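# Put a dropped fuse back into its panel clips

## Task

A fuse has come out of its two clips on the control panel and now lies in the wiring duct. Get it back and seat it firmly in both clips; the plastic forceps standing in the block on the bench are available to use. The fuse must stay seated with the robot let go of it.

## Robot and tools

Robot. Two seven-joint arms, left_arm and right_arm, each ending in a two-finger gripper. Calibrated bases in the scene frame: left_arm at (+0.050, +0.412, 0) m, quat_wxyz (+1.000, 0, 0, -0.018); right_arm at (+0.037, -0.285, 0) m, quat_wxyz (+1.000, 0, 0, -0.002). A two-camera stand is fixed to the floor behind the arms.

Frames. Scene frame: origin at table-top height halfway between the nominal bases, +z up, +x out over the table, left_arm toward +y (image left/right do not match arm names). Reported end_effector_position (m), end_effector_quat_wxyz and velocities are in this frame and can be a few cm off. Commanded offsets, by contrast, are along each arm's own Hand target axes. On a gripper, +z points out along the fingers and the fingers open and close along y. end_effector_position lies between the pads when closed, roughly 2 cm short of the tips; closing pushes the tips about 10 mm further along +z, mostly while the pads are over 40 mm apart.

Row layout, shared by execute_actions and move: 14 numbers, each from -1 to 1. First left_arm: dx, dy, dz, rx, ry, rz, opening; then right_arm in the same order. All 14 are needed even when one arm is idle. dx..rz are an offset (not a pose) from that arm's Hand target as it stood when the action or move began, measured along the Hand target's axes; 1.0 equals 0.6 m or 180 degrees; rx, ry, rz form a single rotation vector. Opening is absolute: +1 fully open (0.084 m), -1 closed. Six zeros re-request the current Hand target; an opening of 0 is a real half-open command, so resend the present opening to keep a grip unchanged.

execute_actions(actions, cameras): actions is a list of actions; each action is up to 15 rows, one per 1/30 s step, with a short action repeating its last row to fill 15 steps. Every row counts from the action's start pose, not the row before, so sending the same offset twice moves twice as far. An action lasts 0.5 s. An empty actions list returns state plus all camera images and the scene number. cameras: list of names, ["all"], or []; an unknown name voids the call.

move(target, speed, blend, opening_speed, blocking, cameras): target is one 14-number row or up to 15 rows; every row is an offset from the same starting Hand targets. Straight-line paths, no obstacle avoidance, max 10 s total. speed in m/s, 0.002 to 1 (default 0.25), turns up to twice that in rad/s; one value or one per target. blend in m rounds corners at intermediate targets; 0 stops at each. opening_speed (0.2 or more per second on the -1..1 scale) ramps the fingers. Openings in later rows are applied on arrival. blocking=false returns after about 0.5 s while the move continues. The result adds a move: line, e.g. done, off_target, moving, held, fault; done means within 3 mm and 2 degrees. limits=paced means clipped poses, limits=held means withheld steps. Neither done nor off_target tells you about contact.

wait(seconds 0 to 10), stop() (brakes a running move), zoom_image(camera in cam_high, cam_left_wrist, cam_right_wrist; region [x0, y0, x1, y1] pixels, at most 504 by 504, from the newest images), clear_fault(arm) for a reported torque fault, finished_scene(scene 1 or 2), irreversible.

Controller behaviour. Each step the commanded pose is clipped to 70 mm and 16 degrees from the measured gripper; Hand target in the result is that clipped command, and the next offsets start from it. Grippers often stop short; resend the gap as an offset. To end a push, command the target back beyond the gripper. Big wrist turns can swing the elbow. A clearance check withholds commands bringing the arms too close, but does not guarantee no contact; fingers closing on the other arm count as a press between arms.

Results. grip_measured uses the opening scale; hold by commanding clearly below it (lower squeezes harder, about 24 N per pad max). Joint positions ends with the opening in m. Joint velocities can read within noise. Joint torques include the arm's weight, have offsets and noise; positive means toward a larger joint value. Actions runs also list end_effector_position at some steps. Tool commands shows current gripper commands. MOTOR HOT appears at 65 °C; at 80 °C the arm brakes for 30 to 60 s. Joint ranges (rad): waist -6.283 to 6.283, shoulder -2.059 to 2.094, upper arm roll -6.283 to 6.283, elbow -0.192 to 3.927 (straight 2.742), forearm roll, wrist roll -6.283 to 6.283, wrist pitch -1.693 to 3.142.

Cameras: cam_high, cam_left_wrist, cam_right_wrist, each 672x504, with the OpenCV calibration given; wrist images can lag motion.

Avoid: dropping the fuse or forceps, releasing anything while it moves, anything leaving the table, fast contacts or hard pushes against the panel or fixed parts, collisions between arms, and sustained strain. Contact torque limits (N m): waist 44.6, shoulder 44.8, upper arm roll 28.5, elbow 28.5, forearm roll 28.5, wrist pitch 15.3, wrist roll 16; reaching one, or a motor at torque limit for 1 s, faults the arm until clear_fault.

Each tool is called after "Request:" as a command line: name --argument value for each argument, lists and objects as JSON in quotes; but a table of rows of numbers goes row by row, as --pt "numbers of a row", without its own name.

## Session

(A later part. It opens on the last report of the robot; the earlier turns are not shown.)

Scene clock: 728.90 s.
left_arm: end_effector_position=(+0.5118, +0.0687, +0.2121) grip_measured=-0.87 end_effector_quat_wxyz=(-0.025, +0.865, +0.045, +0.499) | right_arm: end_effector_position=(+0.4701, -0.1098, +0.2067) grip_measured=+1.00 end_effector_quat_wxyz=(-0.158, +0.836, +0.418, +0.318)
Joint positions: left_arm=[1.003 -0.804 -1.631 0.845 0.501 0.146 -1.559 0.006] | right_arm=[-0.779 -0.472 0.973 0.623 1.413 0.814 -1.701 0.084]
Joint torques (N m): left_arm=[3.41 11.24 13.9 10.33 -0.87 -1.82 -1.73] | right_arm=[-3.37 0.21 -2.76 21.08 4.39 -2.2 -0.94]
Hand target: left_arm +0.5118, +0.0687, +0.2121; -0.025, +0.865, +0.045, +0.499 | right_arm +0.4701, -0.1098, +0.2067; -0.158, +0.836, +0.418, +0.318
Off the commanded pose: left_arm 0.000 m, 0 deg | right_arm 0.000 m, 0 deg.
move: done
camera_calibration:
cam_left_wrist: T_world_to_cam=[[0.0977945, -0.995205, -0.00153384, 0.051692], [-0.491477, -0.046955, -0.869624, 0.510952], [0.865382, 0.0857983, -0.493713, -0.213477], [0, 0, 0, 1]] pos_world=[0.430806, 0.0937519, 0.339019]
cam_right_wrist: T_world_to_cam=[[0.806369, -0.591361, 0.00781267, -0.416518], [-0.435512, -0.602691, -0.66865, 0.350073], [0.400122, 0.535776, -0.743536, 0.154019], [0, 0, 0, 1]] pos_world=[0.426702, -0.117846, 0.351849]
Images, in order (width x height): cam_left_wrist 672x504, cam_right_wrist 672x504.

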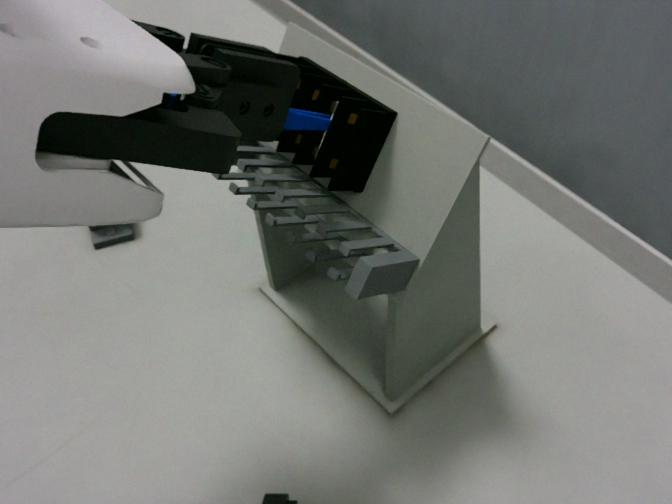

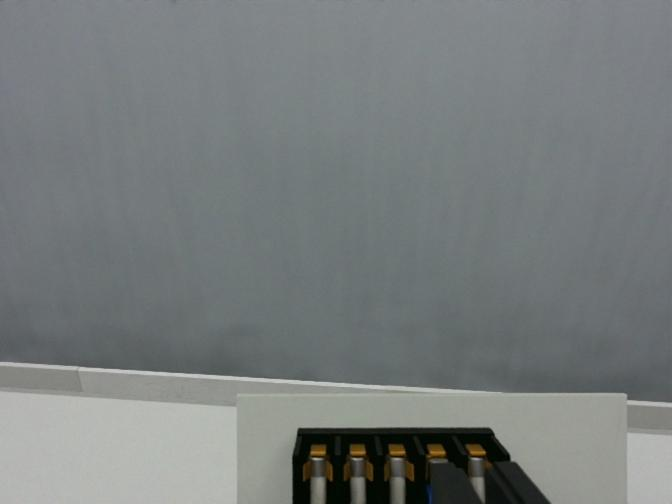

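Request:
move --pt "0 0 -0.0025 0 0 0 -1 0 0 0 0 0 0 1" --pt "0 0 -0.0025 0 0 0 -0.78 0 0 0 0 0 0 1" --pt "0 0 -0.0192 0 0 0 -0.78 0 0 0 0 0 0 1" --pt "0 0 -0.0272 0 0 0 -0.78 0 0 0 0 0 0 1" --speed 0.03 --cameras '["cam_left_wrist","cam_right_wrist"]'

Request:
zoom_image --camera "cam_right_wrist" --region '[380, 380, 520, 504]'

Request:
zoom_image --camera "cam_left_wrist" --region '[260, 70, 380, 190]'

Scene clock: 745.57 s.
left_arm: end_effector_position=(+0.4977, +0.0673, +0.2203) grip_measured=-0.80 end_effector_quat_wxyz=(-0.025, +0.865, +0.045, +0.499) | right_arm: end_effector_position=(+0.4701, -0.1098, +0.2067) grip_measured=+1.00 end_effector_quat_wxyz=(-0.158, +0.836, +0.418, +0.318)
Joint positions: left_arm=[0.928 -0.788 -1.588 0.822 0.501 0.181 -1.555 0.009] | right_arm=[-0.779 -0.472 0.973 0.623 1.413 0.814 -1.701 0.084]
Joint torques (N m): left_arm=[-5.35 21.55 23.62 5.76 -6.54 0.34 1.86] | right_arm=[-2.7 0.21 -3.03 21.01 4.5 -1.92 -1.01]
Hand target: left_arm +0.4977, +0.0673, +0.2203; -0.025, +0.865, +0.045, +0.499 | right_arm +0.4701, -0.1098, +0.2067; -0.158, +0.836, +0.418, +0.318
Off the commanded pose: left_arm 0.000 m, 0 deg | right_arm 0.000 m, 0 deg.
move: done
camera_calibration:
cam_left_wrist: T_world_to_cam=[[0.0977945, -0.995205, -0.00153384, 0.0516802], [-0.491477, -0.046955, -0.869624, 0.51105], [0.865382, 0.0857983, -0.493713, -0.197243], [0, 0, 0, 1]] pos_world=[0.416806, 0.0923519, 0.347119]
cam_right_wrist: T_world_to_cam=[[0.806369, -0.591361, 0.00781267, -0.416518], [-0.435512, -0.602691, -0.66865, 0.350073], [0.400122, 0.535776, -0.743536, 0.154019], [0, 0, 0, 1]] pos_world=[0.426702, -0.117846, 0.351849]
Images, in order (width x height): cam_left_wrist 672x504, cam_right_wrist 672x504.

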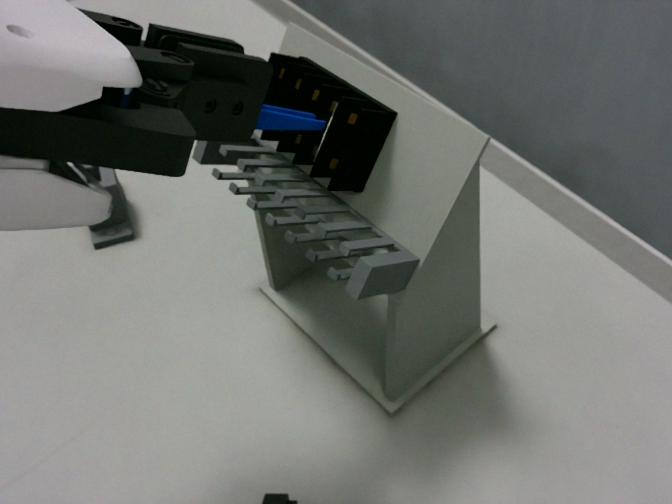

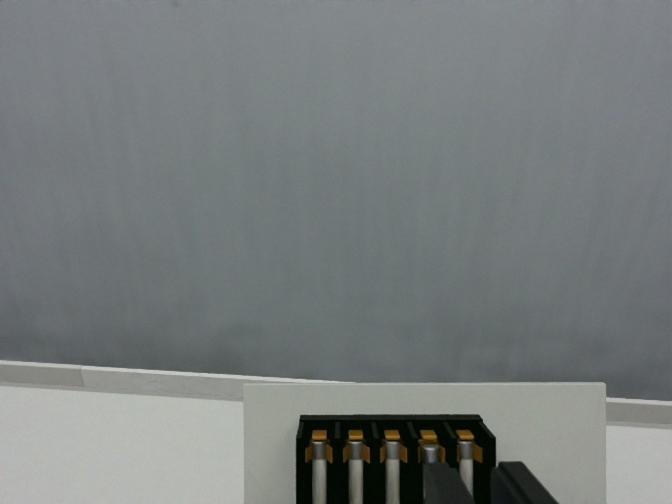

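Scaled by 3.600 from the camera's 672x504 image, which has a finer 960x720 frame.

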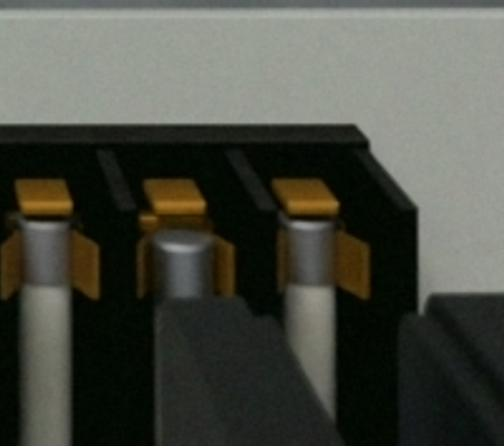

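Scaled by 4.200 from the camera's 672x504 image, which has a finer 960x720 frame.

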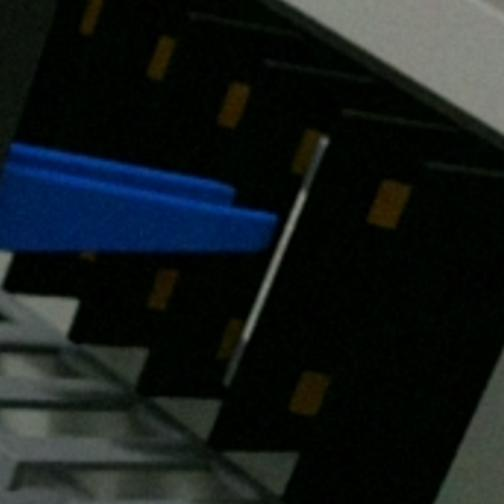

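Request:
move --pt "0 0 -0.005 0 0 0 -1 0 0 0 0 0 0 1" --pt "-0.01 0 -0.005 0 0 0 -1 0 0 0 0 0 0 1" --pt "-0.01 0 0.0167 0 0 0 -1 0 0 0 0 0 0 1" --speed 0.03 --cameras '["cam_left_wrist","cam_right_wrist"]'

Request:
zoom_image --camera "cam_right_wrist" --region '[380, 380, 520, 504]'

Request:
zoom_image --camera "cam_left_wrist" --region '[260, 70, 380, 190]'

Scene clock: 759.07 s.
left_arm: end_effector_position=(+0.5033, +0.0678, +0.2101) grip_measured=-0.87 end_effector_quat_wxyz=(-0.025, +0.865, +0.045, +0.499) | right_arm: end_effector_position=(+0.4701, -0.1098, +0.2067) grip_measured=+1.00 end_effector_quat_wxyz=(-0.158, +0.836, +0.418, +0.318)
Joint positions: left_arm=[0.971 -0.809 -1.621 0.827 0.498 0.153 -1.569 0.006] | right_arm=[-0.779 -0.472 0.973 0.623 1.413 0.814 -1.701 0.084]
Joint torques (N m): left_arm=[5.55 11 15.1 8.33 3.01 -1.08 -1.57] | right_arm=[-2.55 0.25 -2.93 21.05 4.22 -1.86 -0.71]
Hand target: left_arm +0.5034, +0.0679, +0.2101; -0.025, +0.865, +0.045, +0.499 | right_arm +0.4701, -0.1098, +0.2067; -0.158, +0.836, +0.418, +0.318
Off the commanded pose: left_arm 0.000 m, 0 deg | right_arm 0.000 m, 0 deg.
move: done
camera_calibration:
cam_left_wrist: T_world_to_cam=[[0.0975735, -0.995227, -0.00151837, 0.0517044], [-0.491495, -0.0468601, -0.869619, 0.504953], [0.865397, 0.085598, -0.493721, -0.207153], [0, 0, 0, 1]] pos_world=[0.422406, 0.0928516, 0.336919]
cam_right_wrist: T_world_to_cam=[[0.806369, -0.591361, 0.00781267, -0.416518], [-0.435512, -0.602691, -0.66865, 0.350073], [0.400122, 0.535776, -0.743536, 0.154019], [0, 0, 0, 1]] pos_world=[0.426702, -0.117846, 0.351849]
Images, in order (width x height): cam_left_wrist 672x504, cam_right_wrist 672x504.

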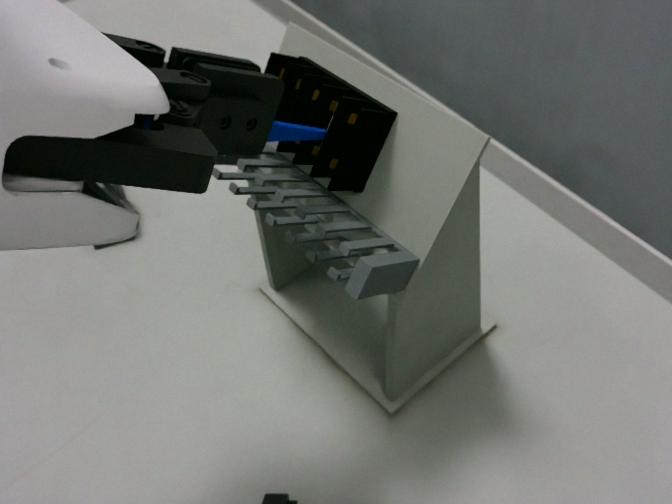

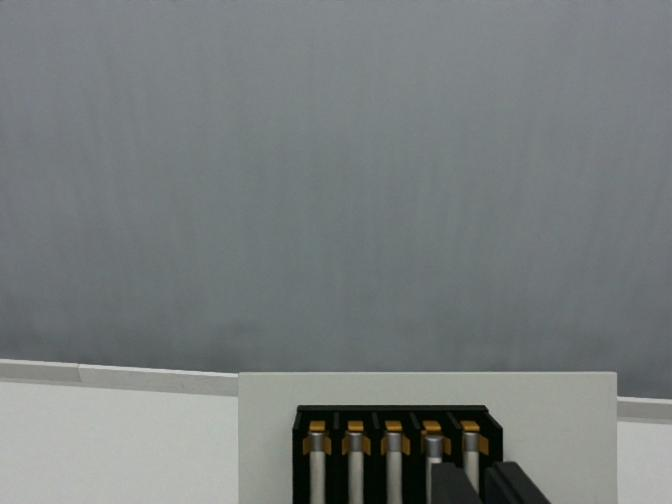

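Scaled by 3.600 from the camera's 672x504 image, which has a finer 960x720 frame.

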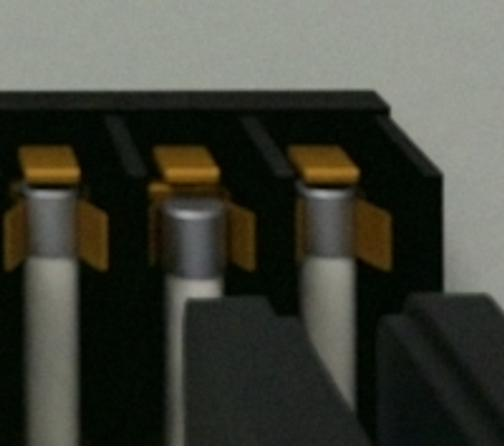

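Scaled by 4.200 from the camera's 672x504 image, which has a finer 960x720 frame.

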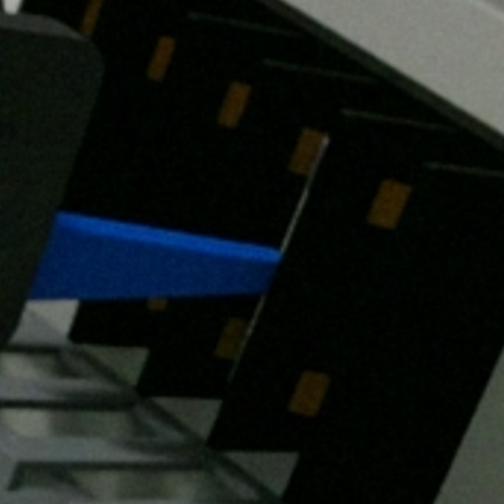

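Request:
move --pt "0 0 0.005 0 0 0 -1 0 0 0 0 0 0 1" --pt "0 0 0.009 0 0 0 -1 0 0 0 0 0 0 1" --speed 0.02 --cameras '["cam_left_wrist","cam_right_wrist"]'

Request:
zoom_image --camera "cam_right_wrist" --region '[380, 380, 520, 504]'

Request:
zoom_image --camera "cam_left_wrist" --region '[260, 70, 380, 190]'

Scene clock: 767.80 s.
left_arm: end_effector_position=(+0.5074, +0.0671, +0.2075) grip_measured=-0.87 end_effector_quat_wxyz=(-0.024, +0.865, +0.044, +0.499) | right_arm: end_effector_position=(+0.4701, -0.1098, +0.2067) grip_measured=+1.00 end_effector_quat_wxyz=(-0.158, +0.836, +0.418, +0.318)
Joint positions: left_arm=[0.994 -0.815 -1.635 0.835 0.498 0.14 -1.571 0.006] | right_arm=[-0.779 -0.472 0.973 0.623 1.413 0.814 -1.701 0.084]
Joint torques (N m): left_arm=[24.38 5.65 20.7 -6.21 0.78 6.84 -1.52] | right_arm=[-2.59 0.44 -2.83 20.92 4.13 -1.66 -0.91]
Hand target: left_arm +0.5080, +0.0683, +0.2074; -0.025, +0.865, +0.045, +0.499 | right_arm +0.4701, -0.1098, +0.2067; -0.158, +0.836, +0.418, +0.318
Off the commanded pose: left_arm 0.001 m, 0 deg | right_arm 0.000 m, 0 deg.
move: done
camera_calibration:
cam_left_wrist: T_world_to_cam=[[0.0949247, -0.995484, -0.000860525, 0.0518343], [-0.491349, -0.0461009, -0.869742, 0.504684], [0.865775, 0.0829828, -0.493506, -0.211892], [0, 0, 0, 1]] pos_world=[0.426506, 0.09245, 0.334419]
cam_right_wrist: T_world_to_cam=[[0.806369, -0.591361, 0.00781267, -0.416518], [-0.435512, -0.602691, -0.66865, 0.350073], [0.400122, 0.535776, -0.743536, 0.154019], [0, 0, 0, 1]] pos_world=[0.426702, -0.117846, 0.351849]
Images, in order (width x height): cam_left_wrist 672x504, cam_right_wrist 672x504.

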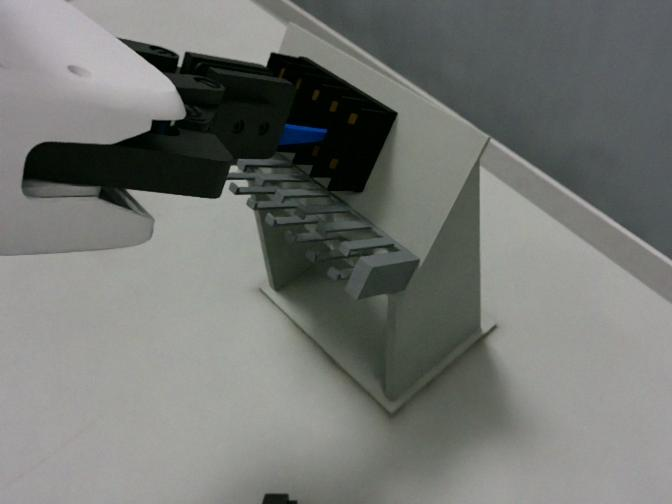

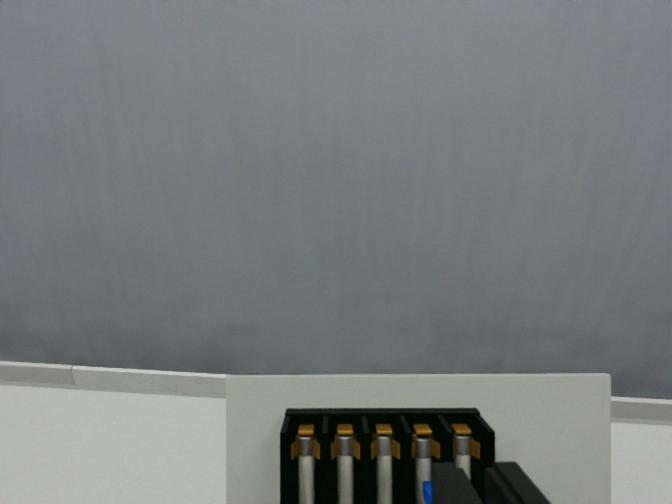

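Scaled by 3.600 from the camera's 672x504 image, which has a finer 960x720 frame.

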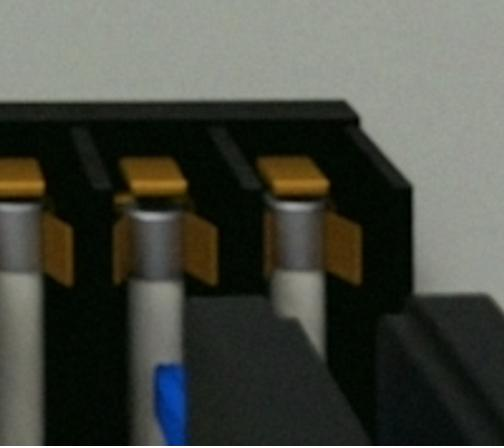

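Scaled by 4.200 from the camera's 672x504 image, which has a finer 960x720 frame.

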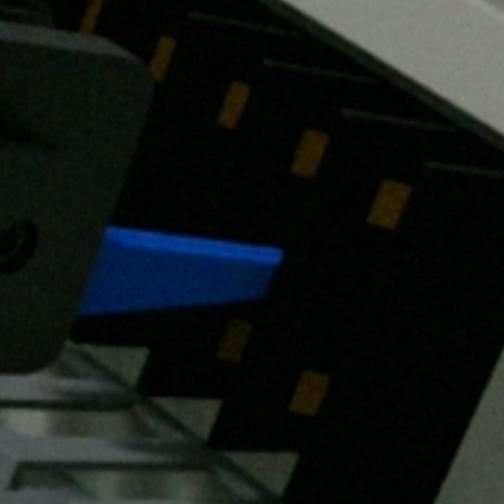

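Request:
move --pt "0 0 -0.01 0 0 0 -1 0 0 0 0 0 0 1" --pt "0 0 -0.1 0 0 0 -1 0 0 0 0 0 0 1" --speed '[0.03,0.15]' --blend '[0.002,0]' --cameras '["cam_left_wrist","cam_right_wrist"]'

Request:
zoom_image --camera "cam_right_wrist" --region '[280, 340, 500, 504]'

Request:
zoom_image --camera "cam_left_wrist" --region '[240, 50, 400, 210]'

Scene clock: 778.43 s.
left_arm: end_effector_position=(+0.4563, +0.0630, +0.2374) grip_measured=-0.87 end_effector_quat_wxyz=(-0.025, +0.865, +0.045, +0.499) | right_arm: end_effector_position=(+0.4701, -0.1098, +0.2067) grip_measured=+1.00 end_effector_quat_wxyz=(-0.158, +0.836, +0.418, +0.318)
Joint positions: left_arm=[0.715 -0.767 -1.474 0.763 0.485 0.282 -1.546 0.006] | right_arm=[-0.779 -0.472 0.973 0.623 1.413 0.814 -1.701 0.084]
Joint torques (N m): left_arm=[-4.68 17.65 22.74 6.1 -6.01 0.27 1.91] | right_arm=[-1.67 -0.05 -2.9 20.88 4.42 -1.73 -0.85]
Hand target: left_arm +0.4563, +0.0630, +0.2374; -0.025, +0.865, +0.045, +0.499 | right_arm +0.4701, -0.1098, +0.2067; -0.158, +0.836, +0.418, +0.318
Off the commanded pose: left_arm 0.000 m, 0 deg | right_arm 0.000 m, 0 deg.
move: done
camera_calibration:
cam_left_wrist: T_world_to_cam=[[0.0978798, -0.995197, -0.00158444, 0.0514614], [-0.491473, -0.0469529, -0.869626, 0.505371], [0.865375, 0.0858975, -0.493708, -0.152612], [0, 0, 0, 1]] pos_world=[0.375406, 0.0880519, 0.364219]
cam_right_wrist: T_world_to_cam=[[0.806369, -0.591361, 0.00781267, -0.416518], [-0.435512, -0.602691, -0.66865, 0.350073], [0.400122, 0.535776, -0.743536, 0.154019], [0, 0, 0, 1]] pos_world=[0.426702, -0.117846, 0.351849]
Images, in order (width x height): cam_left_wrist 672x504, cam_right_wrist 672x504.

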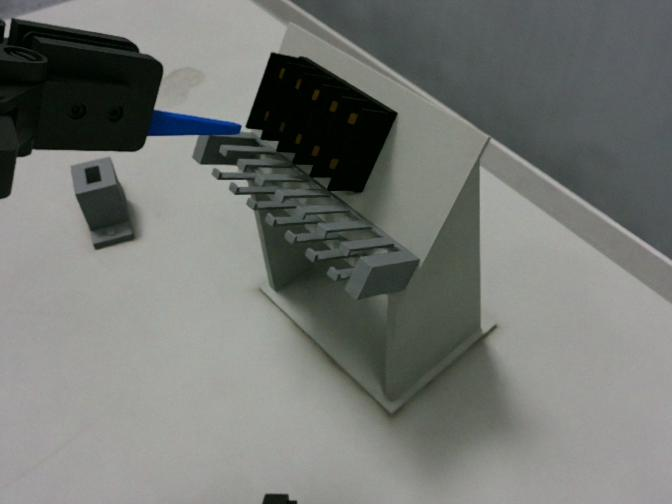

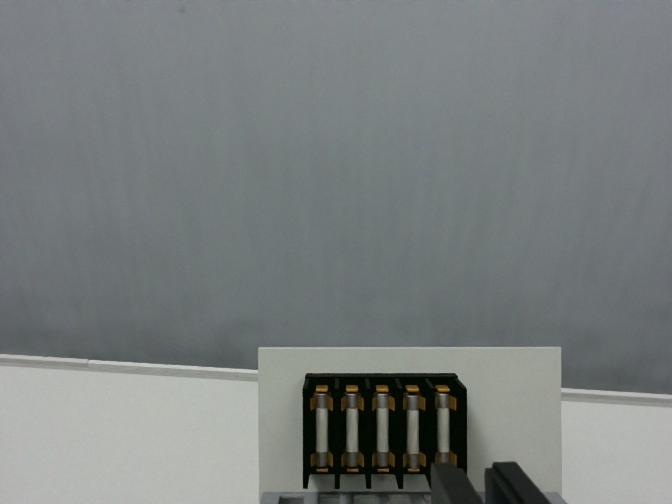

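Scaled by 2.291 from the camera's 672x504 image, which has a finer 960x720 frame.

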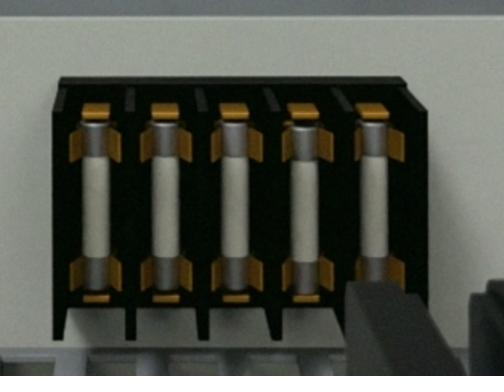

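Scaled by 3.150 from the camera's 672x504 image, which has a finer 960x720 frame.

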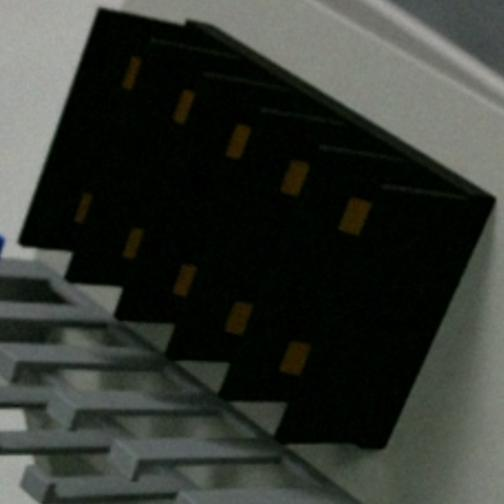

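Request:
move --pt "-0.05 -0.02 -0.15 0 0 0 -1 0 0 0 0 0 0 1" --pt "-0.344 -0.05 -0.039 0 0 0 -1 0 0 0 0 0 0 1" --speed 0.2 --blend '[0.02,0]' --cameras '["cam_left_wrist","cam_high"]'

Scene clock: 791.53 s.
left_arm: end_effector_position=(+0.3304, +0.0798, +0.0703) grip_measured=-0.87 end_effector_quat_wxyz=(-0.025, +0.865, +0.045, +0.499) | right_arm: end_effector_position=(+0.4701, -0.1098, +0.2067) grip_measured=+1.00 end_effector_quat_wxyz=(-0.158, +0.836, +0.418, +0.318)
Joint positions: left_arm=[0.529 -1.025 -1.833 0.532 0.351 0.218 -1.966 0.006] | right_arm=[-0.779 -0.472 0.973 0.623 1.413 0.814 -1.701 0.084]
Joint torques (N m): left_arm=[3.73 10.49 13.47 5.57 -6.16 -0.95 -1.66] | right_arm=[-2.44 0.5 -3.1 21.11 4.44 -1.77 -0.74]
Hand target: left_arm +0.3304, +0.0798, +0.0703; -0.025, +0.865, +0.045, +0.499 | right_arm +0.4701, -0.1098, +0.2067; -0.158, +0.836, +0.418, +0.318
Off the commanded pose: left_arm 0.000 m, 0 deg | right_arm 0.000 m, 0 deg.
move: done
camera_calibration:
cam_left_wrist: T_world_to_cam=[[0.0977945, -0.995205, -0.00153384, 0.0802512], [-0.491477, -0.046955, -0.869624, 0.298969], [0.865382, 0.0857983, -0.493713, -0.127594], [0, 0, 0, 1]] pos_world=[0.249506, 0.104852, 0.197119]
Images, in order (width x height): cam_high 672x504, cam_left_wrist 672x504.

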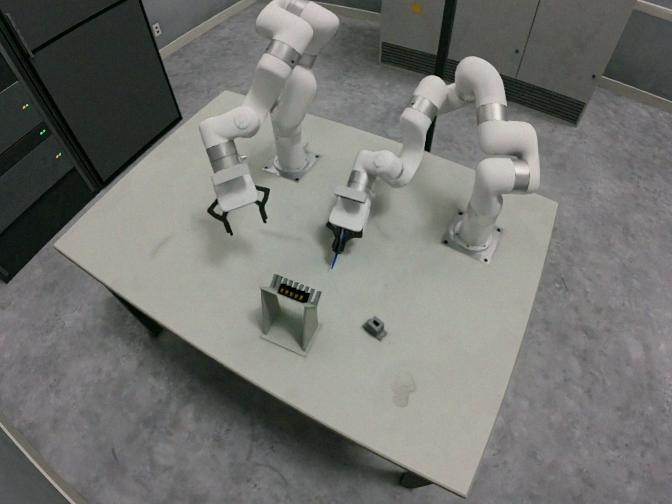

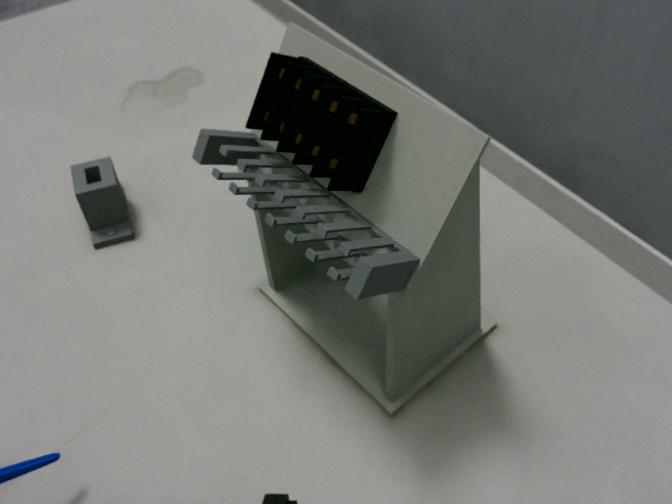

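Request:
move --pt "-0.0289 0 0.0167 0 0 0 -1 0 0 0 0 0 0 1" --pt "-0.0289 0 0.0167 0 0 0 -0.3 0 0 0 0 0 0 1" --speed 0.1 --cameras '["cam_high"]'

Request:
finished_scene --scene 2

Scene clock: 797.97 s.
left_arm: end_effector_position=(+0.3304, +0.0797, +0.0502) grip_measured=-0.32 end_effector_quat_wxyz=(-0.025, +0.865, +0.045, +0.499) | right_arm: end_effector_position=(+0.4701, -0.1098, +0.2067) grip_measured=+1.00 end_effector_quat_wxyz=(-0.158, +0.836, +0.418, +0.318)
Joint positions: left_arm=[0.57 -1.065 -1.897 0.548 0.337 0.189 -2.004 0.03] | right_arm=[-0.779 -0.472 0.973 0.623 1.413 0.814 -1.701 0.084]
Joint torques (N m): left_arm=[3.83 11.39 13.63 4.89 -6.23 -1.21 -1.73] | right_arm=[-2.03 -0.39 -2.7 20.74 4.51 -1.67 -0.81]
Hand target: left_arm +0.3304, +0.0797, +0.0502; -0.025, +0.865, +0.045, +0.499 | right_arm +0.4701, -0.1098, +0.2067; -0.158, +0.836, +0.418, +0.318
Off the commanded pose: left_arm 0.000 m, 0 deg | right_arm 0.000 m, 0 deg.
move: done
Images, in order (width x height): cam_high 672x504.

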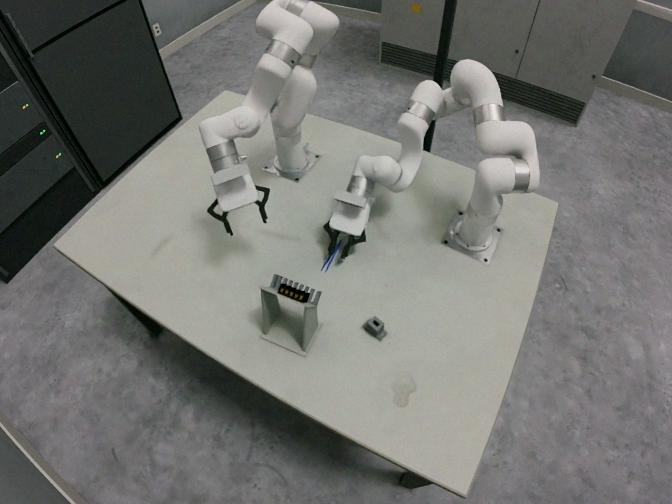

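The scene is finished: the task was done.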